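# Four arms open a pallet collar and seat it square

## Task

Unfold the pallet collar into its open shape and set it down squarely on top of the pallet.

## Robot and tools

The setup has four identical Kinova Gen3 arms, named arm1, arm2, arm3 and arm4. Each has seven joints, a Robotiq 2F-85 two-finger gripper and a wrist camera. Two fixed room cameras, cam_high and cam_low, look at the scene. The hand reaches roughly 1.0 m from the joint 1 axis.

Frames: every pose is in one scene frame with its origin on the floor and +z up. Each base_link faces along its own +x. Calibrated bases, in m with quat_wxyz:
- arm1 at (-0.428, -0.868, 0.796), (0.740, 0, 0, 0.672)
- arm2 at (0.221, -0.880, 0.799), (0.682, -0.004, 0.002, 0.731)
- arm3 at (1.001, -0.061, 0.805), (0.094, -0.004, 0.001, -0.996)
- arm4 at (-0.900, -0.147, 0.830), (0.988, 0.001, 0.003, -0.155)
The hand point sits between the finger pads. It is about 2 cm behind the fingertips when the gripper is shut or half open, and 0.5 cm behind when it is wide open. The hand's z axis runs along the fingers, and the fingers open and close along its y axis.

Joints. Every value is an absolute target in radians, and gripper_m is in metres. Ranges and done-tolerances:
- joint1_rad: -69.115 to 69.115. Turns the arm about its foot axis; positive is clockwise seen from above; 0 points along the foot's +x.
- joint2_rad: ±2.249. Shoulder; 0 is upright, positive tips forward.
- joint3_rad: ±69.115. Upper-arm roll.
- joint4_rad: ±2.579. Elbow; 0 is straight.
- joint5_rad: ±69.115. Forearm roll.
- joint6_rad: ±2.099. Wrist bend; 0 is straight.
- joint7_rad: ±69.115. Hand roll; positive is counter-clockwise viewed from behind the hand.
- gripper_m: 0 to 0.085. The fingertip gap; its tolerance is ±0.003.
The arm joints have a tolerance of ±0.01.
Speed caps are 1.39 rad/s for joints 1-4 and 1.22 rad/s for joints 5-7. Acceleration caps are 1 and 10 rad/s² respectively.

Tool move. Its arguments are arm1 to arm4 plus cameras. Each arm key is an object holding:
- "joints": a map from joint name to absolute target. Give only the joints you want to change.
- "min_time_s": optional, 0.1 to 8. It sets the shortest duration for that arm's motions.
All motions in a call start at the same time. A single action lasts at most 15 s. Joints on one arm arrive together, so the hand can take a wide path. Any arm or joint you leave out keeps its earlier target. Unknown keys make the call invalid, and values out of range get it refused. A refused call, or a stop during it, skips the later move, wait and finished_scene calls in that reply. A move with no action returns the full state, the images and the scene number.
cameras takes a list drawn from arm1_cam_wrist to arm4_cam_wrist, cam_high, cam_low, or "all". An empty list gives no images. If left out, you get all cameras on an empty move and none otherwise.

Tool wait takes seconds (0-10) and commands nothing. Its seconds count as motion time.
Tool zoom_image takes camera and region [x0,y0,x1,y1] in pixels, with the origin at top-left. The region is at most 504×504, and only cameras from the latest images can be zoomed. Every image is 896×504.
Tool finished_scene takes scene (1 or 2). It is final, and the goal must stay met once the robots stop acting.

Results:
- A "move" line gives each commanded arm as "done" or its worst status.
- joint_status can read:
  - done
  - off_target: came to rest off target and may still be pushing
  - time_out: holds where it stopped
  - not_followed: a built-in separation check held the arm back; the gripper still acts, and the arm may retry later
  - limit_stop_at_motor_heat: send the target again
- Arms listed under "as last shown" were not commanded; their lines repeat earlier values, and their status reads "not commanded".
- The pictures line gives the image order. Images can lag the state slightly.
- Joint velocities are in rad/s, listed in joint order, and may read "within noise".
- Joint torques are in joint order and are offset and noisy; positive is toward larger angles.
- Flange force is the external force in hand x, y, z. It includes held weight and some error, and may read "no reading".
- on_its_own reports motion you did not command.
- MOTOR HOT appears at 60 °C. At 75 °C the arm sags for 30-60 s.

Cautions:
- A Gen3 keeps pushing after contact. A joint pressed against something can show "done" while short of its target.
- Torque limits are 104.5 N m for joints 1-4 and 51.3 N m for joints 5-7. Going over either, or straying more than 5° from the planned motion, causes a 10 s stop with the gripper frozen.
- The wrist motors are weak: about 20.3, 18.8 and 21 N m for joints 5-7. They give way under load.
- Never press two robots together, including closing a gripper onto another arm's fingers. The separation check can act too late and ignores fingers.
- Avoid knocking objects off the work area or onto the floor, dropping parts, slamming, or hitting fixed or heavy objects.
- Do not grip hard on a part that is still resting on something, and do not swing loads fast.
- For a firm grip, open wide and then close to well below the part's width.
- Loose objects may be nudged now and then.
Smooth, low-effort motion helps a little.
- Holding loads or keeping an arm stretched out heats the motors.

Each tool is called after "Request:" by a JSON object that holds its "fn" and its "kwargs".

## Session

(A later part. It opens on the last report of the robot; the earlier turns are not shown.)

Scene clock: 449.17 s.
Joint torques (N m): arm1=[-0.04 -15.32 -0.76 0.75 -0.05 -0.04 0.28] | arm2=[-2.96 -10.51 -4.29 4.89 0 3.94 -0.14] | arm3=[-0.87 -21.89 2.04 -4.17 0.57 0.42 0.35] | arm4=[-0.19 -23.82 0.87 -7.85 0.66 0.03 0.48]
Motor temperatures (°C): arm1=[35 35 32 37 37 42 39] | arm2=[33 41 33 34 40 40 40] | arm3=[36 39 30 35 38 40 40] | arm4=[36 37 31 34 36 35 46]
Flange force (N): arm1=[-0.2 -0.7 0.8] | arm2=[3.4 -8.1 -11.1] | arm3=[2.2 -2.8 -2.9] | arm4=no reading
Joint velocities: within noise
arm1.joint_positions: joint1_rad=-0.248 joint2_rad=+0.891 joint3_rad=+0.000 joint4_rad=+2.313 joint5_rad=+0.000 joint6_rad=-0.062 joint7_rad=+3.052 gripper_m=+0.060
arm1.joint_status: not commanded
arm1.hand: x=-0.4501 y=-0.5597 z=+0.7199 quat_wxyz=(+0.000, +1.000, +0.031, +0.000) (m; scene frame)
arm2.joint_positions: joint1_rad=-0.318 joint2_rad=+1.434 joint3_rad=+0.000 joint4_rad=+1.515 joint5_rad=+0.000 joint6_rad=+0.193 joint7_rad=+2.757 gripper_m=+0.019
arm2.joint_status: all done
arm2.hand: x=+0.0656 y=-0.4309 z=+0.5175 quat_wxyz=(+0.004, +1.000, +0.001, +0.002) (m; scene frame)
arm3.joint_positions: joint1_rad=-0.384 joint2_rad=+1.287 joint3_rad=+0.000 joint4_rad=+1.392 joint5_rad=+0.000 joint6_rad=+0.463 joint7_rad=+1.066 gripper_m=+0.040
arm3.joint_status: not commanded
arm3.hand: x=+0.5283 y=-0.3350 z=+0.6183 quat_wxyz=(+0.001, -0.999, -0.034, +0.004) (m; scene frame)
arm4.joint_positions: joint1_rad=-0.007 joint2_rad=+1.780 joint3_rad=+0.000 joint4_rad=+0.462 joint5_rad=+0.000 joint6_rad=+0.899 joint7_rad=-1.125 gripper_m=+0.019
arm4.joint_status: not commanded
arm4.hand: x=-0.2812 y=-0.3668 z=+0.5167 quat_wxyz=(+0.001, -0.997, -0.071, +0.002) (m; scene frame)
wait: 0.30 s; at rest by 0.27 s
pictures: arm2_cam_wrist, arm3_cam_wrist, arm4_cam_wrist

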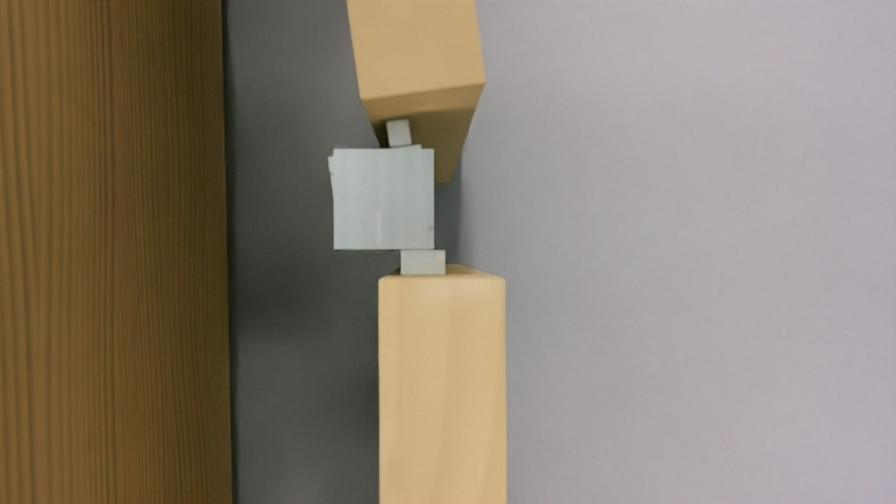

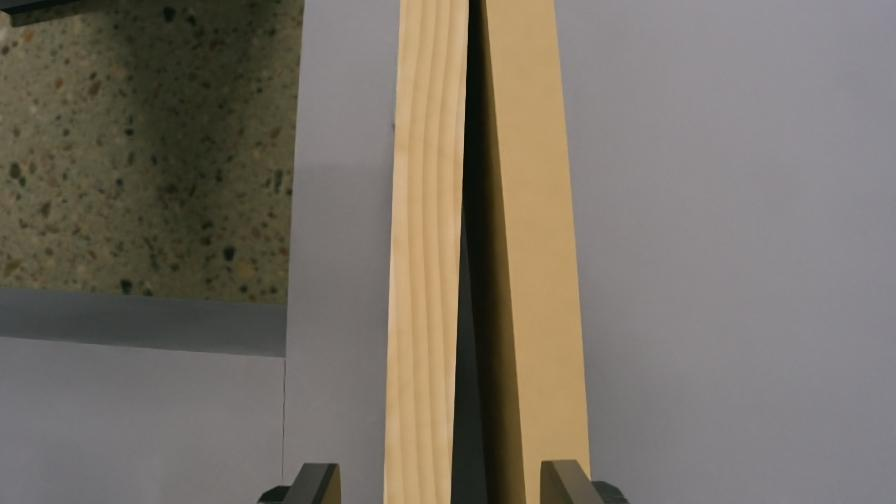

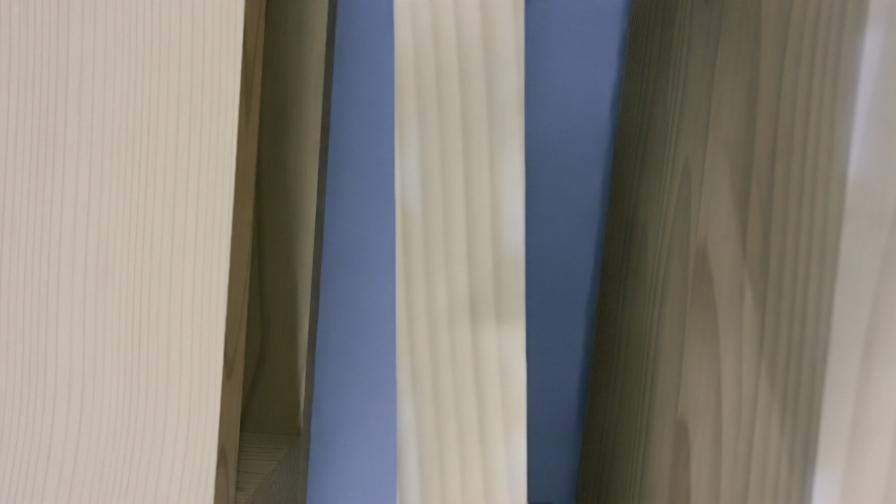

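Request:
{"fn": "move", "kwargs": {"arm2": {"joints": {"joint1_rad": -0.3343, "joint2_rad": 1.4263, "joint4_rad": 1.5810, "joint6_rad": 0.1343, "joint7_rad": 2.7101}, "min_time_s": 4}, "cameras": []}}

Request:
{"fn": "wait", "kwargs": {"seconds": 0.3, "cameras": ["arm4_cam_wrist", "arm3_cam_wrist", "cam_low"]}}

Scene clock: 460.90 s.
Joint torques (N m): arm1=[-0.01 -15.31 -0.59 0.75 -0.15 -0.05 0.28] | arm2=[-3.77 -12.2 -5.62 7.29 0.08 5.16 -0.11] | arm3=[-0.76 -21.95 2.09 -4.12 0.52 0.43 0.41] | arm4=[0.46 -25.81 0.51 -9.11 -0.15 -0.34 -0.58]
Motor temperatures (°C): arm1=[35 35 32 37 37 42 39] | arm2=[33 41 33 34 40 40 40] | arm3=[36 39 30 35 38 40 40] | arm4=[36 37 31 34 36 35 46]
Flange force (N): arm1=[-0.1 -0.8 0.8] | arm2=[3.3 -12.7 -1.9] | arm3=[2.2 -2.5 -2.7] | arm4=no reading
move: arm2 done
Joint velocities: within noise
arm1, arm3: as last shown
arm2.joint_positions: joint1_rad=-0.334 joint2_rad=+1.426 joint3_rad=+0.000 joint4_rad=+1.581 joint5_rad=+0.000 joint6_rad=+0.134 joint7_rad=+2.710 gripper_m=+0.019
arm2.joint_status: all done
arm2.hand: x=+0.0654 y=-0.4507 z=+0.5177 quat_wxyz=(+0.004, +1.000, -0.014, +0.002) (m; scene frame)
arm4.joint_positions: joint1_rad=-0.007 joint2_rad=+1.780 joint3_rad=+0.000 joint4_rad=+0.462 joint5_rad=+0.000 joint6_rad=+0.899 joint7_rad=-1.125 gripper_m=+0.019
arm4.joint_status: not commanded
arm4.hand: x=-0.2812 y=-0.3668 z=+0.5167 quat_wxyz=(+0.001, -0.997, -0.071, +0.002) (m; scene frame)
pictures: none
No camera images: "cameras" was empty.

Scene clock: 461.20 s.
Joint torques (N m): arm1=[-0.07 -15.32 -0.71 0.76 -0.11 -0.04 0.26] | arm2=[-3.8 -12.22 -5.61 7.25 0.09 5.14 -0.1] | arm3=[-0.8 -21.97 2.09 -4.1 0.56 0.39 0.44] | arm4=[0.46 -25.84 0.46 -9.09 -0.17 -0.32 -0.57]
Motor temperatures (°C): arm1=[35 35 32 37 37 42 39] | arm2=[33 41 33 34 40 40 40] | arm3=[36 39 30 35 38 40 40] | arm4=[36 37 31 34 36 35 46]
Flange force (N): arm1=[0.0 -0.8 0.9] | arm2=[3.4 -12.7 -1.9] | arm3=[2.0 -2.4 -2.7] | arm4=no reading
Joint velocities: within noise
arm1.joint_positions: joint1_rad=-0.248 joint2_rad=+0.891 joint3_rad=+0.000 joint4_rad=+2.313 joint5_rad=+0.000 joint6_rad=-0.062 joint7_rad=+3.052 gripper_m=+0.060
arm1.joint_status: not commanded
arm1.hand: x=-0.4501 y=-0.5597 z=+0.7199 quat_wxyz=(+0.000, +1.000, +0.031, +0.000) (m; scene frame)
arm2.joint_positions: joint1_rad=-0.334 joint2_rad=+1.426 joint3_rad=+0.000 joint4_rad=+1.581 joint5_rad=+0.000 joint6_rad=+0.134 joint7_rad=+2.710 gripper_m=+0.019
arm2.joint_status: all done
arm2.hand: x=+0.0654 y=-0.4507 z=+0.5177 quat_wxyz=(+0.004, +1.000, -0.014, +0.002) (m; scene frame)
arm3.joint_positions: joint1_rad=-0.384 joint2_rad=+1.287 joint3_rad=+0.000 joint4_rad=+1.392 joint5_rad=+0.000 joint6_rad=+0.463 joint7_rad=+1.066 gripper_m=+0.040
arm3.joint_status: not commanded
arm3.hand: x=+0.5283 y=-0.3350 z=+0.6183 quat_wxyz=(+0.001, -0.999, -0.034, +0.004) (m; scene frame)
arm4.joint_positions: joint1_rad=-0.007 joint2_rad=+1.780 joint3_rad=+0.000 joint4_rad=+0.462 joint5_rad=+0.000 joint6_rad=+0.899 joint7_rad=-1.125 gripper_m=+0.019
arm4.joint_status: not commanded
arm4.hand: x=-0.2812 y=-0.3668 z=+0.5167 quat_wxyz=(+0.001, -0.997, -0.071, +0.002) (m; scene frame)
wait: 0.30 s; at rest by 0.27 s
pictures: arm3_cam_wrist, arm4_cam_wrist, cam_low

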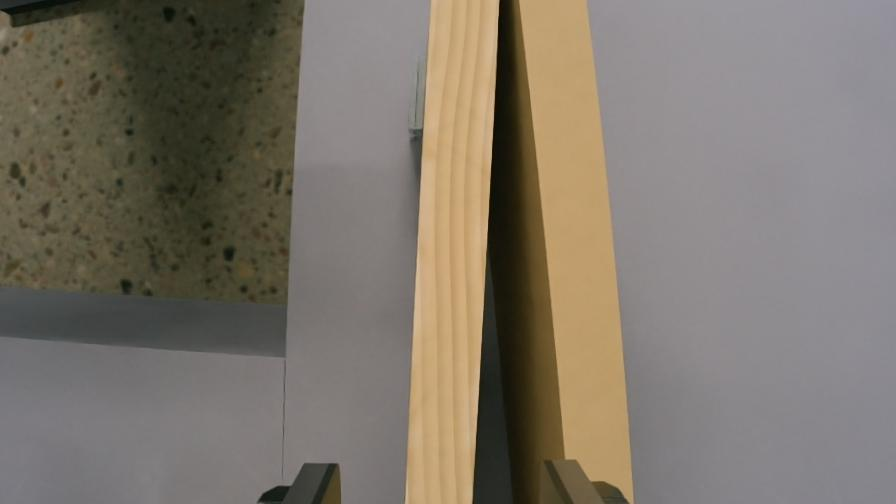

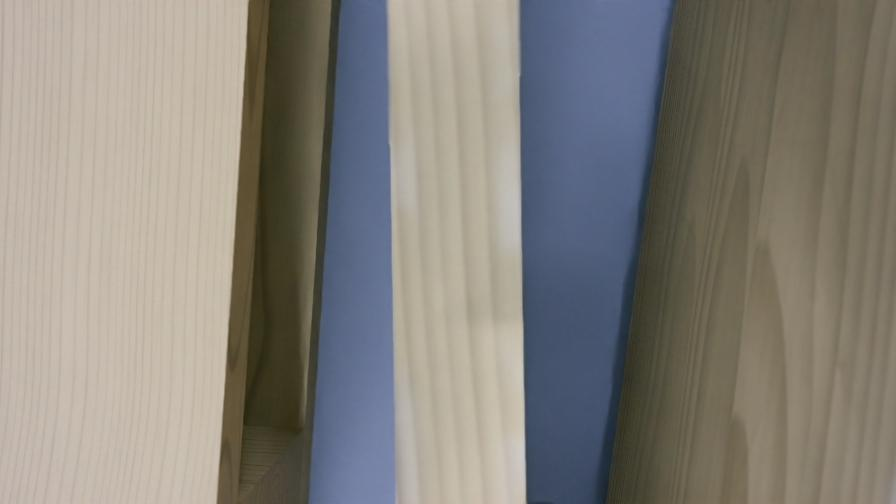

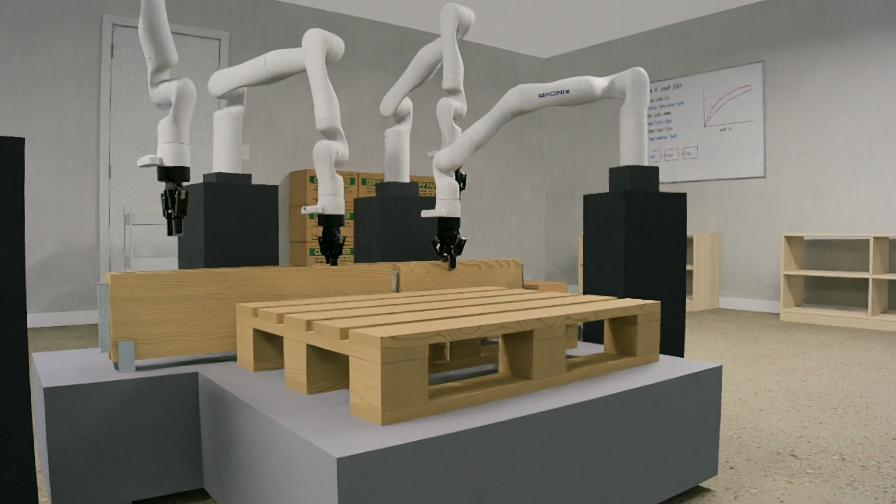

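Request:
{"fn": "move", "kwargs": {"arm3": {"joints": {"joint1_rad": -0.4521, "joint2_rad": 1.4420, "joint4_rad": 1.2095, "joint6_rad": 0.4901, "joint7_rad": 1.0907, "gripper_m": 0.036}, "min_time_s": 3}, "cameras": []}}

Request:
{"fn": "wait", "kwargs": {"seconds": 0.3, "cameras": ["arm3_cam_wrist"]}}

Scene clock: 467.23 s.
Joint torques (N m): arm1=[-0.18 -15.32 -0.74 0.74 -0.13 -0.06 0.27] | arm2=[-3.8 -12.19 -5.67 7.23 0.06 5.16 -0.11] | arm3=[-0.84 -22.89 2 -4.32 0.62 0.4 0.39] | arm4=[0.45 -25.86 0.48 -9.07 -0.16 -0.32 -0.58]
Motor temperatures (°C): arm1=[35 35 32 37 37 42 39] | arm2=[33 41 33 34 40 40 40] | arm3=[36 39 30 35 38 40 40] | arm4=[36 37 31 34 36 35 46]
Flange force (N): arm1=[0.4 -0.8 0.8] | arm2=[3.5 -12.5 -2.0] | arm3=[2.2 -2.6 -2.9] | arm4=no reading
move: arm3 done
Joint velocities: within noise
arm1, arm2: as last shown
arm3.joint_positions: joint1_rad=-0.452 joint2_rad=+1.442 joint3_rad=+0.000 joint4_rad=+1.210 joint5_rad=+0.000 joint6_rad=+0.490 joint7_rad=+1.091 gripper_m=+0.036
arm3.joint_status: all done
arm3.hand: x=+0.5308 y=-0.3789 z=+0.5582 quat_wxyz=(+0.001, -0.997, -0.080, +0.004) (m; scene frame)
arm4.joint_positions: joint1_rad=-0.007 joint2_rad=+1.780 joint3_rad=+0.000 joint4_rad=+0.462 joint5_rad=+0.000 joint6_rad=+0.899 joint7_rad=-1.125 gripper_m=+0.019
arm4.joint_status: not commanded
arm4.hand: x=-0.2812 y=-0.3668 z=+0.5167 quat_wxyz=(+0.001, -0.997, -0.071, +0.002) (m; scene frame)
pictures: none
No camera images: "cameras" was empty.

Scene clock: 467.53 s.
Joint torques (N m): arm1=[-0.08 -15.31 -0.66 0.71 -0.1 -0.13 0.26] | arm2=[-3.78 -12.22 -5.66 7.25 0.07 5.19 -0.11] | arm3=[-0.79 -22.78 2.07 -4.3 0.54 0.4 0.43] | arm4=[0.45 -25.83 0.5 -9.08 -0.17 -0.34 -0.55]
Motor temperatures (°C): arm1=[35 35 32 37 37 42 39] | arm2=[33 41 33 34 40 40 40] | arm3=[36 39 30 35 38 40 40] | arm4=[36 37 31 34 36 35 46]
Flange force (N): arm1=[0.0 -0.9 0.5] | arm2=[3.4 -12.5 -1.9] | arm3=[2.3 -2.5 -3.1] | arm4=no reading
Joint velocities: within noise
arm1.joint_positions: joint1_rad=-0.248 joint2_rad=+0.891 joint3_rad=+0.000 joint4_rad=+2.313 joint5_rad=+0.000 joint6_rad=-0.062 joint7_rad=+3.052 gripper_m=+0.060
arm1.joint_status: not commanded
arm1.hand: x=-0.4501 y=-0.5597 z=+0.7199 quat_wxyz=(+0.000, +1.000, +0.031, +0.000) (m; scene frame)
arm2.joint_positions: joint1_rad=-0.334 joint2_rad=+1.426 joint3_rad=+0.000 joint4_rad=+1.581 joint5_rad=+0.000 joint6_rad=+0.134 joint7_rad=+2.710 gripper_m=+0.019
arm2.joint_status: not commanded
arm2.hand: x=+0.0654 y=-0.4507 z=+0.5177 quat_wxyz=(+0.004, +1.000, -0.014, +0.002) (m; scene frame)
arm3.joint_positions: joint1_rad=-0.452 joint2_rad=+1.442 joint3_rad=+0.000 joint4_rad=+1.210 joint5_rad=+0.000 joint6_rad=+0.490 joint7_rad=+1.091 gripper_m=+0.036
arm3.joint_status: all done
arm3.hand: x=+0.5308 y=-0.3789 z=+0.5582 quat_wxyz=(+0.001, -0.997, -0.080, +0.004) (m; scene frame)
arm4.joint_positions: joint1_rad=-0.007 joint2_rad=+1.780 joint3_rad=+0.000 joint4_rad=+0.462 joint5_rad=+0.000 joint6_rad=+0.899 joint7_rad=-1.125 gripper_m=+0.019
arm4.joint_status: not commanded
arm4.hand: x=-0.2812 y=-0.3668 z=+0.5167 quat_wxyz=(+0.001, -0.997, -0.071, +0.002) (m; scene frame)
wait: 0.30 s; at rest by 0.27 s
pictures: arm3_cam_wrist

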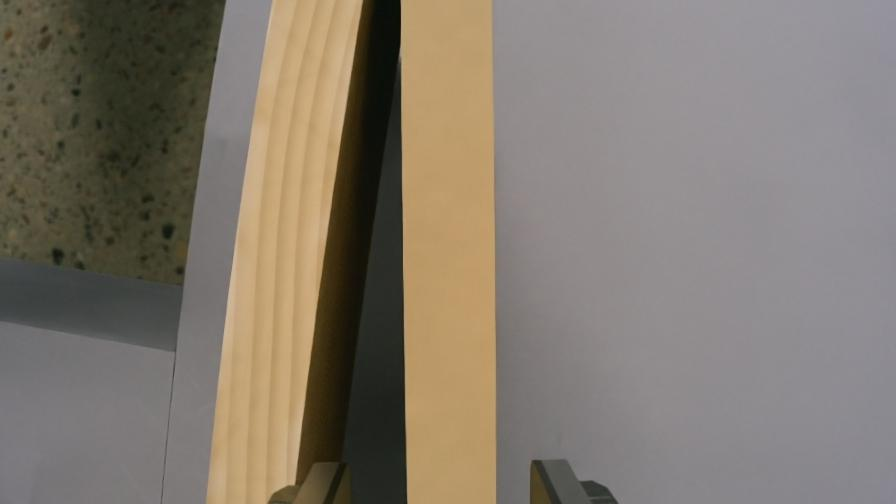

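Request:
{"fn": "move", "kwargs": {"arm3": {"joints": {"joint1_rad": -0.4556, "joint2_rad": 1.5350, "joint4_rad": 1.1229, "joint6_rad": 0.4836, "joint7_rad": 1.0972, "gripper_m": 0.036}, "min_time_s": 2.5}, "cameras": []}}

Request:
{"fn": "wait", "kwargs": {"seconds": 0.3, "cameras": ["arm3_cam_wrist"]}}

Scene clock: 472.40 s.
Joint torques (N m): arm1=[-0.1 -15.29 -0.69 0.77 -0.13 -0.03 0.27] | arm2=[-3.76 -12.21 -5.61 7.28 0.1 5.14 -0.13] | arm3=[-0.87 -22.94 2.12 -4.26 0.54 0.4 0.4] | arm4=[0.45 -25.81 0.48 -9.08 -0.18 -0.33 -0.58]
Motor temperatures (°C): arm1=[35 35 32 37 37 42 39] | arm2=[33 41 33 34 40 40 40] | arm3=[36 39 30 35 38 40 40] | arm4=[36 37 31 34 36 35 46]
Flange force (N): arm1=[0.1 -0.8 0.8] | arm2=[3.3 -12.7 -1.9] | arm3=[2.4 -2.7 -3.3] | arm4=no reading
move: arm3 done
Joint velocities: within noise
arm1, arm2: as last shown
arm3.joint_positions: joint1_rad=-0.456 joint2_rad=+1.535 joint3_rad=+0.000 joint4_rad=+1.123 joint5_rad=+0.000 joint6_rad=+0.484 joint7_rad=+1.097 gripper_m=+0.036
arm3.joint_status: all done
arm3.hand: x=+0.5304 y=-0.3814 z=+0.5183 quat_wxyz=(+0.001, -0.996, -0.085, +0.004) (m; scene frame)
arm4.joint_positions: joint1_rad=-0.007 joint2_rad=+1.780 joint3_rad=+0.000 joint4_rad=+0.462 joint5_rad=+0.000 joint6_rad=+0.899 joint7_rad=-1.125 gripper_m=+0.019
arm4.joint_status: not commanded
arm4.hand: x=-0.2812 y=-0.3668 z=+0.5167 quat_wxyz=(+0.001, -0.997, -0.071, +0.002) (m; scene frame)
pictures: none
No camera images: "cameras" was empty.

Scene clock: 472.70 s.
Joint torques (N m): arm1=[-0.06 -15.37 -0.71 0.62 -0.1 -0.12 0.27] | arm2=[-3.78 -12.18 -5.63 7.25 0.08 5.14 -0.13] | arm3=[-0.74 -22.92 2.12 -4.26 0.6 0.42 0.4] | arm4=[0.45 -25.84 0.47 -9.05 -0.19 -0.3 -0.57]
Motor temperatures (°C): arm1=[35 35 32 37 37 42 39] | arm2=[33 41 33 34 40 40 40] | arm3=[36 39 30 35 38 40 40] | arm4=[36 37 31 34 36 35 46]
Flange force (N): arm1=[0.0 -0.6 0.7] | arm2=[3.4 -12.7 -2.0] | arm3=[2.6 -2.5 -3.3] | arm4=no reading
Joint velocities: within noise
arm1.joint_positions: joint1_rad=-0.248 joint2_rad=+0.891 joint3_rad=+0.000 joint4_rad=+2.313 joint5_rad=+0.000 joint6_rad=-0.062 joint7_rad=+3.052 gripper_m=+0.060
arm1.joint_status: not commanded
arm1.hand: x=-0.4501 y=-0.5597 z=+0.7199 quat_wxyz=(+0.000, +1.000, +0.031, +0.000) (m; scene frame)
arm2.joint_positions: joint1_rad=-0.334 joint2_rad=+1.426 joint3_rad=+0.000 joint4_rad=+1.581 joint5_rad=+0.000 joint6_rad=+0.134 joint7_rad=+2.710 gripper_m=+0.019
arm2.joint_status: not commanded
arm2.hand: x=+0.0654 y=-0.4507 z=+0.5177 quat_wxyz=(+0.004, +1.000, -0.014, +0.002) (m; scene frame)
arm3.joint_positions: joint1_rad=-0.456 joint2_rad=+1.535 joint3_rad=+0.000 joint4_rad=+1.123 joint5_rad=+0.000 joint6_rad=+0.484 joint7_rad=+1.097 gripper_m=+0.036
arm3.joint_status: all done
arm3.hand: x=+0.5304 y=-0.3814 z=+0.5183 quat_wxyz=(+0.001, -0.996, -0.085, +0.004) (m; scene frame)
arm4.joint_positions: joint1_rad=-0.007 joint2_rad=+1.780 joint3_rad=+0.000 joint4_rad=+0.462 joint5_rad=+0.000 joint6_rad=+0.899 joint7_rad=-1.125 gripper_m=+0.019
arm4.joint_status: not commanded
arm4.hand: x=-0.2812 y=-0.3668 z=+0.5167 quat_wxyz=(+0.001, -0.997, -0.071, +0.002) (m; scene frame)
wait: 0.30 s; at rest by 0.27 s
pictures: arm3_cam_wrist

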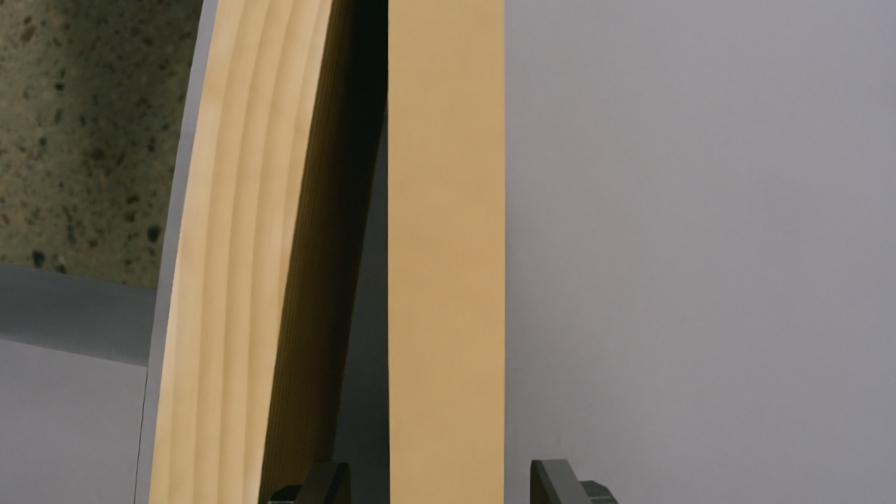

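Request:
{"fn": "move", "kwargs": {"arm3": {"joints": {"gripper_m": 0.017}}, "cameras": []}}

Request:
{"fn": "wait", "kwargs": {"seconds": 0.3, "cameras": ["arm3_cam_wrist", "arm2_cam_wrist", "cam_high"]}}

Scene clock: 474.20 s.
Joint torques (N m): arm1=[-0.13 -15.42 -0.72 0.72 -0.12 -0.07 0.26] | arm2=[-2.91 -13.86 -4.33 5.58 0.14 4.16 -0.15] | arm3=[0.29 -18.89 3.04 -3.49 0.99 0.16 0.67] | arm4=[1 -25.65 0.78 -9 0 -0.28 -0.54]
Motor temperatures (°C): arm1=[35 35 32 37 37 42 39] | arm2=[33 41 33 34 40 40 40] | arm3=[36 39 30 35 38 40 40] | arm4=[36 37 31 34 36 35 46]
Flange force (N): arm1=[0.3 -0.7 1.1] | arm2=[2.5 -9.9 -1.7] | arm3=[3.9 -0.6 -11.1] | arm4=no reading
move: arm3 done
Joint velocities: within noise
arm1, arm2: as last shown
arm3.joint_positions: joint1_rad=-0.456 joint2_rad=+1.535 joint3_rad=+0.000 joint4_rad=+1.123 joint5_rad=+0.000 joint6_rad=+0.484 joint7_rad=+1.097 gripper_m=+0.019
arm3.joint_status: all done
arm3.hand: x=+0.5304 y=-0.3814 z=+0.5184 quat_wxyz=(+0.001, -0.996, -0.085, +0.004) (m; scene frame)
arm4.joint_positions: joint1_rad=-0.007 joint2_rad=+1.780 joint3_rad=+0.000 joint4_rad=+0.462 joint5_rad=+0.000 joint6_rad=+0.899 joint7_rad=-1.125 gripper_m=+0.019
arm4.joint_status: not commanded
arm4.hand: x=-0.2812 y=-0.3668 z=+0.5167 quat_wxyz=(+0.001, -0.997, -0.071, +0.002) (m; scene frame)
pictures: none
No camera images: "cameras" was empty.

Scene clock: 474.50 s.
Joint torques (N m): arm1=[-0.03 -15.34 -0.71 0.71 -0.13 -0.12 0.27] | arm2=[-2.63 -13.82 -4.03 5.67 0.14 4.21 -0.18] | arm3=[0.31 -18.99 3.1 -3.57 1.04 0.17 0.64] | arm4=[1.03 -25.63 0.83 -8.97 0.02 -0.31 -0.54]
Motor temperatures (°C): arm1=[35 35 32 37 37 42 39] | arm2=[33 41 33 34 40 40 40] | arm3=[36 39 30 35 38 40 40] | arm4=[36 37 31 34 36 35 46]
Flange force (N): arm1=[-0.1 -0.9 0.7] | arm2=[2.0 -9.8 -1.6] | arm3=[4.2 -0.7 -11.0] | arm4=no reading
Joint velocities: within noise
arm1.joint_positions: joint1_rad=-0.248 joint2_rad=+0.891 joint3_rad=+0.000 joint4_rad=+2.313 joint5_rad=+0.000 joint6_rad=-0.062 joint7_rad=+3.052 gripper_m=+0.060
arm1.joint_status: not commanded
arm1.hand: x=-0.4501 y=-0.5597 z=+0.7199 quat_wxyz=(+0.000, +1.000, +0.031, +0.000) (m; scene frame)
arm2.joint_positions: joint1_rad=-0.334 joint2_rad=+1.426 joint3_rad=+0.000 joint4_rad=+1.581 joint5_rad=+0.000 joint6_rad=+0.134 joint7_rad=+2.710 gripper_m=+0.019
arm2.joint_status: not commanded
arm2.hand: x=+0.0654 y=-0.4507 z=+0.5177 quat_wxyz=(+0.004, +1.000, -0.014, +0.002) (m; scene frame)
arm3.joint_positions: joint1_rad=-0.456 joint2_rad=+1.535 joint3_rad=+0.000 joint4_rad=+1.123 joint5_rad=+0.000 joint6_rad=+0.484 joint7_rad=+1.097 gripper_m=+0.019
arm3.joint_status: all done
arm3.hand: x=+0.5304 y=-0.3814 z=+0.5183 quat_wxyz=(+0.001, -0.996, -0.085, +0.004) (m; scene frame)
arm4.joint_positions: joint1_rad=-0.007 joint2_rad=+1.780 joint3_rad=+0.000 joint4_rad=+0.462 joint5_rad=+0.000 joint6_rad=+0.899 joint7_rad=-1.125 gripper_m=+0.019
arm4.joint_status: not commanded
arm4.hand: x=-0.2812 y=-0.3668 z=+0.5167 quat_wxyz=(+0.001, -0.997, -0.071, +0.002) (m; scene frame)
wait: 0.30 s; at rest by 0.27 s
pictures: arm2_cam_wrist, arm3_cam_wrist, cam_high

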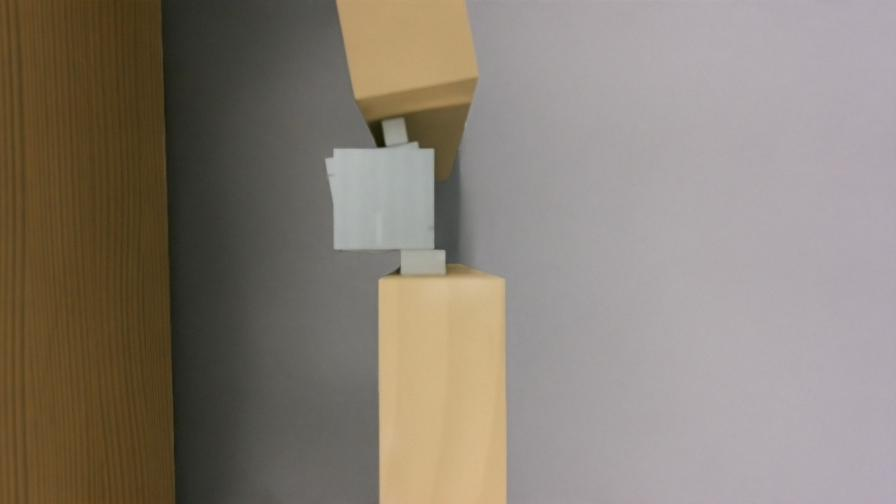

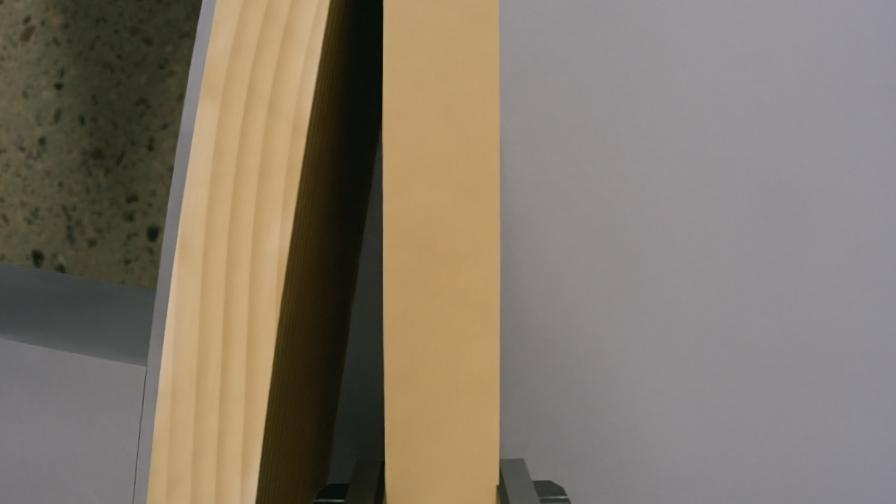

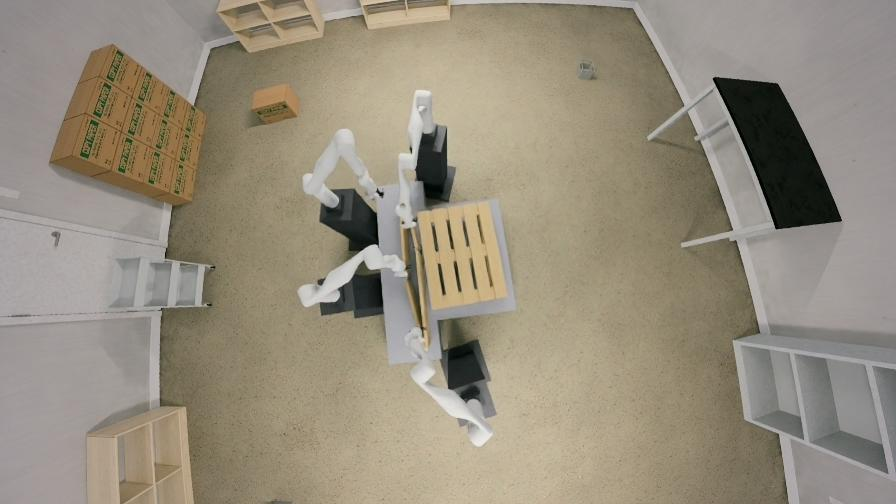

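Request:
{"fn": "move", "kwargs": {"arm2": {"joints": {"joint2_rad": 1.3263, "joint4_rad": 1.6549, "joint6_rad": 0.1604}, "min_time_s": 2}, "arm3": {"joints": {"joint2_rad": 1.4380, "joint4_rad": 1.2075, "joint6_rad": 0.4960}, "min_time_s": 2}, "arm4": {"joints": {"joint2_rad": 1.6559, "joint4_rad": 0.6252, "joint6_rad": 0.8605}, "min_time_s": 2}, "cameras": []}}

Request:
{"fn": "wait", "kwargs": {"seconds": 0.4, "cameras": ["cam_low", "arm3_cam_wrist"]}}

Scene clock: 485.27 s.
Joint torques (N m): arm1=[0 -15.25 -0.68 0.75 -0.09 -0.08 0.3] | arm2=[0.25 -26.67 0.21 -1.91 0.14 0.26 -0.37] | arm3=[0.06 -32.88 3.7 -7.21 0.95 0.27 0.38] | arm4=[0.76 -43.64 0.88 -15.11 -0.18 0.26 -0.42]
Motor temperatures (°C): arm1=[35 35 32 37 37 42 39] | arm2=[33 41 33 34 40 40 40] | arm3=[36 40 30 35 38 40 40] | arm4=[36 38 31 34 36 35 46]
Flange force (N): arm1=[-0.3 -0.9 0.5] | arm2=[-0.1 0.6 13.5] | arm3=[3.5 -1.4 14.2] | arm4=[-18.4 -10.2 17.7]
move: arm2 done; arm3 done; arm4 done
Joint velocities: within noise
arm1: as last shown
arm2.joint_positions: joint1_rad=-0.334 joint2_rad=+1.326 joint3_rad=+0.000 joint4_rad=+1.655 joint5_rad=+0.000 joint6_rad=+0.160 joint7_rad=+2.710 gripper_m=+0.019
arm2.joint_status: all done
arm2.hand: x=+0.0652 y=-0.4503 z=+0.5602 quat_wxyz=(+0.004, +1.000, -0.014, +0.002) (m; scene frame)
arm3.joint_positions: joint1_rad=-0.456 joint2_rad=+1.438 joint3_rad=+0.000 joint4_rad=+1.207 joint5_rad=+0.000 joint6_rad=+0.496 joint7_rad=+1.097 gripper_m=+0.019
arm3.joint_status: all done
arm3.hand: x=+0.5308 y=-0.3814 z=+0.5608 quat_wxyz=(+0.001, -0.996, -0.085, +0.004) (m; scene frame)
arm4.joint_positions: joint1_rad=-0.007 joint2_rad=+1.656 joint3_rad=+0.000 joint4_rad=+0.625 joint5_rad=+0.000 joint6_rad=+0.860 joint7_rad=-1.125 gripper_m=+0.019
arm4.joint_status: all done
arm4.hand: x=-0.2810 y=-0.3669 z=+0.5592 quat_wxyz=(+0.001, -0.997, -0.071, +0.002) (m; scene frame)
pictures: none
No camera images: "cameras" was empty.

Scene clock: 485.67 s.
Joint torques (N m): arm1=[-0.12 -15.28 -0.73 0.74 -0.09 -0.06 0.24] | arm2=[0.17 -26.68 0.19 -1.95 0.15 0.25 -0.39] | arm3=[0.05 -32.8 3.68 -7.24 0.97 0.25 0.32] | arm4=[0.73 -43.69 0.86 -15.13 -0.19 0.23 -0.43]
Motor temperatures (°C): arm1=[35 35 32 37 37 42 39] | arm2=[33 41 33 34 40 40 40] | arm3=[36 40 30 35 38 40 40] | arm4=[36 38 31 34 36 35 46]
Flange force (N): arm1=[0.2 -0.8 0.7] | arm2=[0.1 0.6 13.5] | arm3=[3.6 -1.6 14.0] | arm4=[-18.2 -10.1 17.8]
Joint velocities: within noise
arm1.joint_positions: joint1_rad=-0.248 joint2_rad=+0.891 joint3_rad=+0.000 joint4_rad=+2.313 joint5_rad=+0.000 joint6_rad=-0.062 joint7_rad=+3.052 gripper_m=+0.060
arm1.joint_status: not commanded
arm1.hand: x=-0.4501 y=-0.5597 z=+0.7199 quat_wxyz=(+0.000, +1.000, +0.031, +0.000) (m; scene frame)
arm2.joint_positions: joint1_rad=-0.334 joint2_rad=+1.326 joint3_rad=+0.000 joint4_rad=+1.655 joint5_rad=+0.000 joint6_rad=+0.160 joint7_rad=+2.710 gripper_m=+0.019
arm2.joint_status: all done
arm2.hand: x=+0.0652 y=-0.4503 z=+0.5602 quat_wxyz=(+0.004, +1.000, -0.014, +0.002) (m; scene frame)
arm3.joint_positions: joint1_rad=-0.456 joint2_rad=+1.438 joint3_rad=+0.000 joint4_rad=+1.207 joint5_rad=+0.000 joint6_rad=+0.496 joint7_rad=+1.097 gripper_m=+0.019
arm3.joint_status: all done
arm3.hand: x=+0.5308 y=-0.3814 z=+0.5608 quat_wxyz=(+0.001, -0.996, -0.085, +0.004) (m; scene frame)
arm4.joint_positions: joint1_rad=-0.007 joint2_rad=+1.656 joint3_rad=+0.000 joint4_rad=+0.625 joint5_rad=+0.000 joint6_rad=+0.860 joint7_rad=-1.125 gripper_m=+0.019
arm4.joint_status: all done
arm4.hand: x=-0.2810 y=-0.3669 z=+0.5592 quat_wxyz=(+0.001, -0.997, -0.071, +0.002) (m; scene frame)
wait: 0.40 s; at rest by 0.27 s
pictures: arm3_cam_wrist, cam_low

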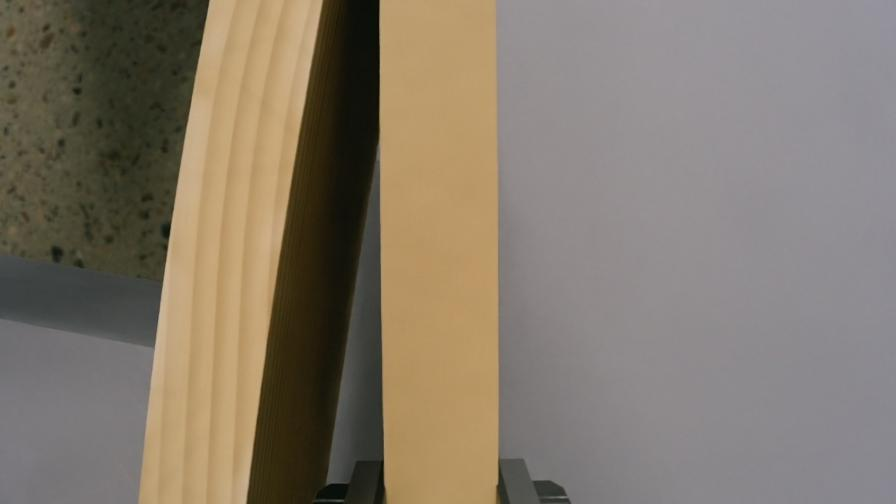

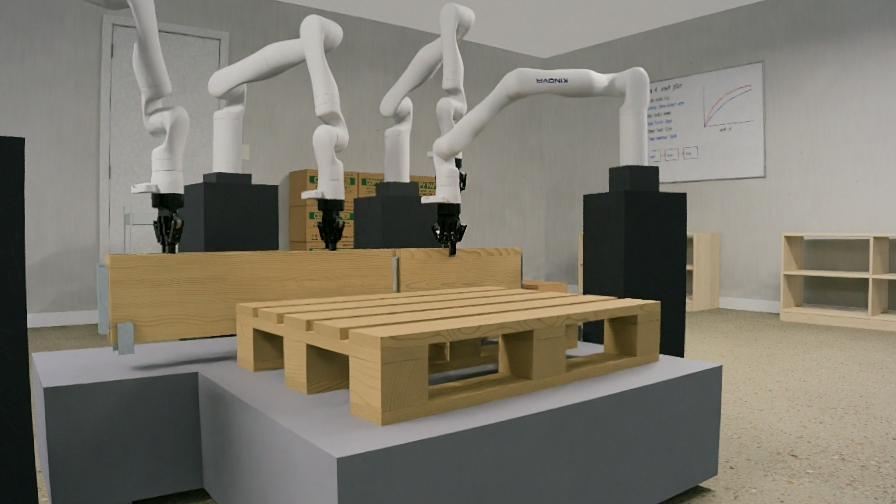

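Request:
{"fn": "move", "kwargs": {"arm2": {"joints": {"joint2_rad": 1.2321, "joint4_rad": 1.7122, "joint6_rad": 0.1973}, "min_time_s": 1.8}, "arm3": {"joints": {"joint2_rad": 1.3501, "joint4_rad": 1.2717, "joint6_rad": 0.5197}, "min_time_s": 1.8}, "arm4": {"joints": {"joint2_rad": 1.5567, "joint4_rad": 0.7316, "joint6_rad": 0.8533}, "min_time_s": 1.8}, "cameras": []}}

Request:
{"fn": "move", "kwargs": {"arm2": {"joints": {"joint2_rad": 1.1264, "joint4_rad": 1.7626, "joint6_rad": 0.2526}, "min_time_s": 1.8}, "arm3": {"joints": {"joint2_rad": 1.2549, "joint4_rad": 1.3276, "joint6_rad": 0.5591}, "min_time_s": 1.8}, "arm4": {"joints": {"joint2_rad": 1.4569, "joint4_rad": 0.8183, "joint6_rad": 0.8664}, "min_time_s": 1.8}, "cameras": []}}

Request:
{"fn": "move", "kwargs": {"arm2": {"joints": {"joint2_rad": 1.0215, "joint4_rad": 1.7977, "joint6_rad": 0.3224}, "min_time_s": 1.8}, "arm3": {"joints": {"joint2_rad": 1.1634, "joint4_rad": 1.3671, "joint6_rad": 0.6111}, "min_time_s": 1.8}, "arm4": {"joints": {"joint2_rad": 1.3662, "joint4_rad": 0.8787, "joint6_rad": 0.8967}, "min_time_s": 1.8}, "cameras": []}}

Request:
{"fn": "wait", "kwargs": {"seconds": 0.4, "cameras": ["cam_low", "cam_high", "arm3_cam_wrist", "arm2_cam_wrist", "arm4_cam_wrist"]}}

Scene clock: 489.83 s.
Joint torques (N m): arm1=[-0.04 -15.27 -0.67 0.74 -0.1 -0.06 0.24] | arm2=[-0.05 -26.61 -0.14 -2.78 0.05 0.03 -0.4] | arm3=[-0.4 -32.52 3.2 -7.15 0.84 0.4 0.43] | arm4=[0.69 -43.66 1.01 -14.91 -0.08 0.41 -0.3]
Motor temperatures (°C): arm1=[35 35 32 37 37 42 39] | arm2=[33 41 33 34 40 40 40] | arm3=[36 40 30 35 38 40 40] | arm4=[36 38 31 34 36 35 46]
Flange force (N): arm1=[-0.1 -0.8 0.6] | arm2=[0.8 0.9 13.1] | arm3=[2.3 -1.7 14.7] | arm4=[-15.9 -9.0 20.0]
move: arm2 done; arm3 done; arm4 done
Joint velocities: within noise
arm1: as last shown
arm2.joint_positions: joint1_rad=-0.334 joint2_rad=+1.232 joint3_rad=+0.000 joint4_rad=+1.712 joint5_rad=+0.000 joint6_rad=+0.197 joint7_rad=+2.710 gripper_m=+0.019
arm2.joint_status: all done
arm2.hand: x=+0.0651 y=-0.4500 z=+0.6002 quat_wxyz=(+0.004, +1.000, -0.014, +0.002) (m; scene frame)
arm3.joint_positions: joint1_rad=-0.456 joint2_rad=+1.350 joint3_rad=+0.000 joint4_rad=+1.272 joint5_rad=+0.000 joint6_rad=+0.520 joint7_rad=+1.097 gripper_m=+0.019
arm3.joint_status: all done
arm3.hand: x=+0.5311 y=-0.3815 z=+0.6008 quat_wxyz=(+0.001, -0.996, -0.085, +0.004) (m; scene frame)
arm4.joint_positions: joint1_rad=-0.007 joint2_rad=+1.557 joint3_rad=+0.000 joint4_rad=+0.732 joint5_rad=+0.000 joint6_rad=+0.853 joint7_rad=-1.125 gripper_m=+0.019
arm4.joint_status: all done
arm4.hand: x=-0.2808 y=-0.3670 z=+0.5992 quat_wxyz=(+0.001, -0.997, -0.071, +0.002) (m; scene frame)
pictures: none
No camera images: "cameras" was empty.

Scene clock: 491.93 s.
Joint torques (N m): arm1=[-0.09 -15.27 -0.65 0.77 -0.09 -0.1 0.24] | arm2=[-0.81 -26.83 -1.05 -4.07 -0.07 -0.28 -0.41] | arm3=[-0.38 -32.44 3.08 -7.77 0.89 0.27 0.47] | arm4=[0.18 -44.45 0.71 -16.11 -0.11 -0.21 -0.16]
Motor temperatures (°C): arm1=[35 35 32 37 37 42 39] | arm2=[33 41 33 34 40 40 40] | arm3=[36 41 30 35 38 40 40] | arm4=[36 39 31 34 36 35 46]
Flange force (N): arm1=[0.1 -1.0 0.6] | arm2=[2.6 0.9 13.5] | arm3=[2.4 -1.6 14.9] | arm4=[-16.9 -8.9 21.4]
move: arm2 done; arm3 done; arm4 done
Joint velocities: within noise
arm1: as last shown
arm2.joint_positions: joint1_rad=-0.334 joint2_rad=+1.126 joint3_rad=+0.000 joint4_rad=+1.763 joint5_rad=+0.000 joint6_rad=+0.253 joint7_rad=+2.710 gripper_m=+0.019
arm2.joint_status: all done
arm2.hand: x=+0.0649 y=-0.4496 z=+0.6451 quat_wxyz=(+0.004, +1.000, -0.014, +0.002) (m; scene frame)
arm3.joint_positions: joint1_rad=-0.456 joint2_rad=+1.255 joint3_rad=+0.000 joint4_rad=+1.328 joint5_rad=+0.000 joint6_rad=+0.559 joint7_rad=+1.097 gripper_m=+0.019
arm3.joint_status: all done
arm3.hand: x=+0.5315 y=-0.3815 z=+0.6458 quat_wxyz=(+0.001, -0.996, -0.085, +0.004) (m; scene frame)
arm4.joint_positions: joint1_rad=-0.007 joint2_rad=+1.457 joint3_rad=+0.000 joint4_rad=+0.818 joint5_rad=+0.000 joint6_rad=+0.866 joint7_rad=-1.125 gripper_m=+0.019
arm4.joint_status: all done
arm4.hand: x=-0.2805 y=-0.3671 z=+0.6442 quat_wxyz=(+0.001, -0.997, -0.071, +0.002) (m; scene frame)
pictures: none
No camera images: "cameras" was empty.

Scene clock: 494.03 s.
Joint torques (N m): arm1=[-0.11 -15.27 -0.76 0.67 -0.12 -0.05 0.31] | arm2=[-1.23 -26.46 -1.47 -5.07 -0.21 -0.28 -0.4] | arm3=[-0.44 -32.05 3.04 -8.31 0.93 0.34 0.46] | arm4=[0.02 -44.5 0.53 -16.7 -0.16 -0.39 -0.14]
Motor temperatures (°C): arm1=[35 35 32 37 37 42 39] | arm2=[33 41 33 34 40 40 40] | arm3=[36 41 30 35 38 40 40] | arm4=[36 39 31 34 36 35 46]
Flange force (N): arm1=[0.1 -0.5 0.6] | arm2=[3.7 0.9 13.6] | arm3=[2.4 -1.8 15.1] | arm4=[-16.6 -8.5 22.7]
move: arm2 done; arm3 done; arm4 done
Joint velocities: within noise
arm1: as last shown
arm2.joint_positions: joint1_rad=-0.334 joint2_rad=+1.022 joint3_rad=+0.000 joint4_rad=+1.798 joint5_rad=+0.000 joint6_rad=+0.322 joint7_rad=+2.710 gripper_m=+0.019
arm2.joint_status: all done
arm2.hand: x=+0.0647 y=-0.4492 z=+0.6901 quat_wxyz=(+0.004, +1.000, -0.014, +0.002) (m; scene frame)
arm3.joint_positions: joint1_rad=-0.456 joint2_rad=+1.163 joint3_rad=+0.000 joint4_rad=+1.367 joint5_rad=+0.000 joint6_rad=+0.611 joint7_rad=+1.097 gripper_m=+0.019
arm3.joint_status: all done
arm3.hand: x=+0.5319 y=-0.3816 z=+0.6908 quat_wxyz=(+0.001, -0.996, -0.085, +0.004) (m; scene frame)
arm4.joint_positions: joint1_rad=-0.007 joint2_rad=+1.366 joint3_rad=+0.000 joint4_rad=+0.879 joint5_rad=+0.000 joint6_rad=+0.897 joint7_rad=-1.125 gripper_m=+0.019
arm4.joint_status: all done
arm4.hand: x=-0.2803 y=-0.3672 z=+0.6892 quat_wxyz=(+0.001, -0.997, -0.071, +0.002) (m; scene frame)
pictures: none
No camera images: "cameras" was empty.

Scene clock: 494.43 s.
Joint torques (N m): arm1=[-0.01 -15.26 -0.67 0.71 -0.05 -0.1 0.28] | arm2=[-1.23 -26.5 -1.47 -5.04 -0.24 -0.29 -0.39] | arm3=[-0.53 -32.07 3.01 -8.38 0.99 0.38 0.45] | arm4=[0.01 -44.55 0.51 -16.74 -0.16 -0.37 -0.15]
Motor temperatures (°C): arm1=[35 35 32 37 37 42 39] | arm2=[33 41 33 34 40 40 40] | arm3=[36 41 30 35 38 40 40] | arm4=[36 39 31 34 36 35 46]
Flange force (N): arm1=[-0.3 -0.8 0.5] | arm2=[3.6 0.7 13.7] | arm3=[2.7 -2.1 15.1] | arm4=[-16.9 -8.6 22.8]
Joint velocities: within noise
arm1.joint_positions: joint1_rad=-0.248 joint2_rad=+0.891 joint3_rad=+0.000 joint4_rad=+2.313 joint5_rad=+0.000 joint6_rad=-0.062 joint7_rad=+3.052 gripper_m=+0.060
arm1.joint_status: not commanded
arm1.hand: x=-0.4501 y=-0.5597 z=+0.7199 quat_wxyz=(+0.000, +1.000, +0.031, +0.000) (m; scene frame)
arm2.joint_positions: joint1_rad=-0.334 joint2_rad=+1.022 joint3_rad=+0.000 joint4_rad=+1.798 joint5_rad=+0.000 joint6_rad=+0.322 joint7_rad=+2.710 gripper_m=+0.019
arm2.joint_status: all done
arm2.hand: x=+0.0647 y=-0.4492 z=+0.6901 quat_wxyz=(+0.004, +1.000, -0.014, +0.002) (m; scene frame)
arm3.joint_positions: joint1_rad=-0.456 joint2_rad=+1.163 joint3_rad=+0.000 joint4_rad=+1.367 joint5_rad=+0.000 joint6_rad=+0.611 joint7_rad=+1.097 gripper_m=+0.019
arm3.joint_status: all done
arm3.hand: x=+0.5319 y=-0.3816 z=+0.6908 quat_wxyz=(+0.001, -0.996, -0.085, +0.004) (m; scene frame)
arm4.joint_positions: joint1_rad=-0.007 joint2_rad=+1.366 joint3_rad=+0.000 joint4_rad=+0.879 joint5_rad=+0.000 joint6_rad=+0.897 joint7_rad=-1.125 gripper_m=+0.019
arm4.joint_status: all done
arm4.hand: x=-0.2803 y=-0.3672 z=+0.6892 quat_wxyz=(+0.001, -0.997, -0.071, +0.002) (m; scene frame)
wait: 0.40 s; at rest by 0.27 s
pictures: arm2_cam_wrist, arm3_cam_wrist, arm4_cam_wrist, cam_high, cam_low

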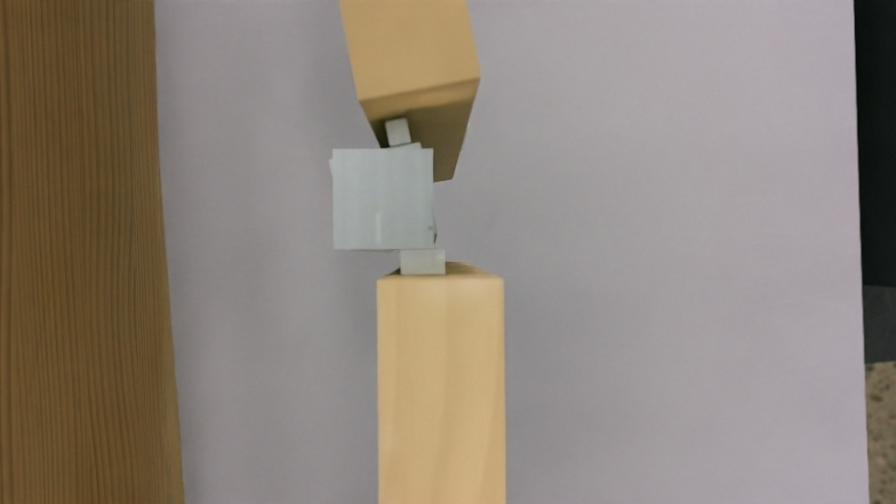

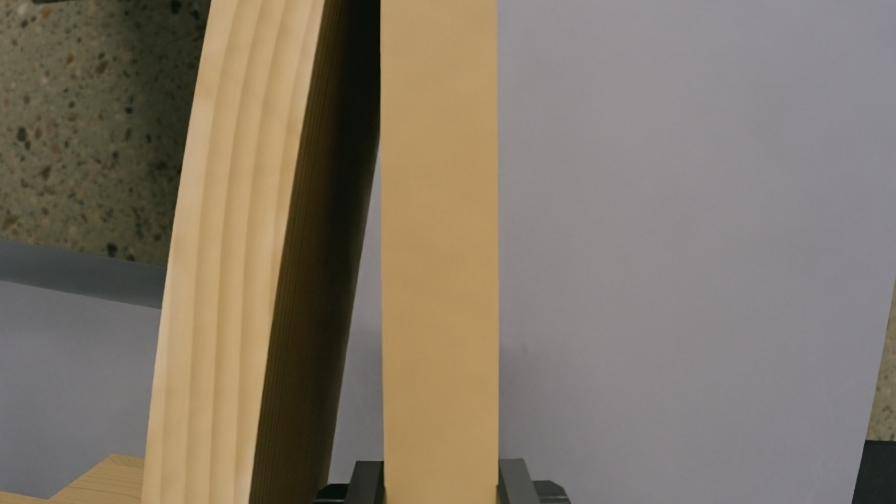

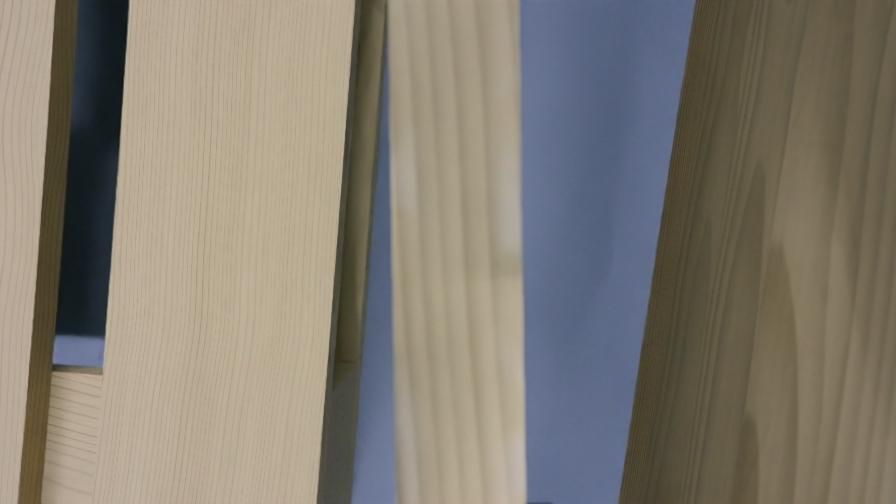

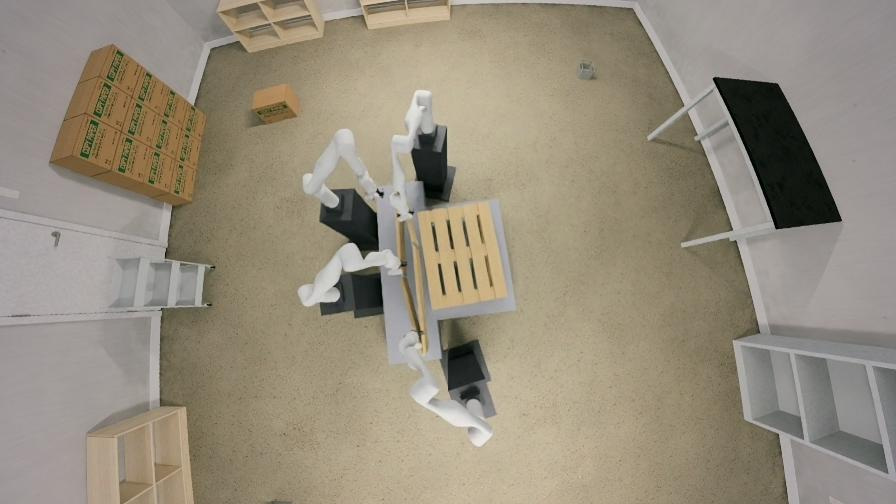

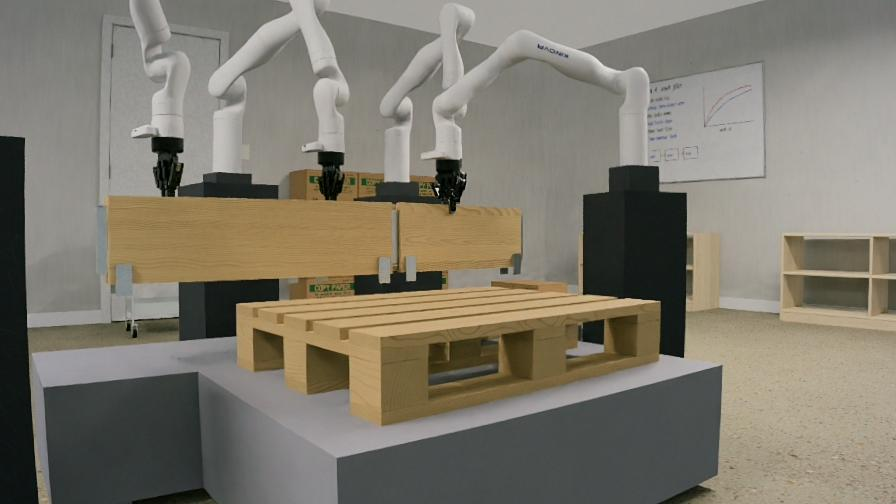

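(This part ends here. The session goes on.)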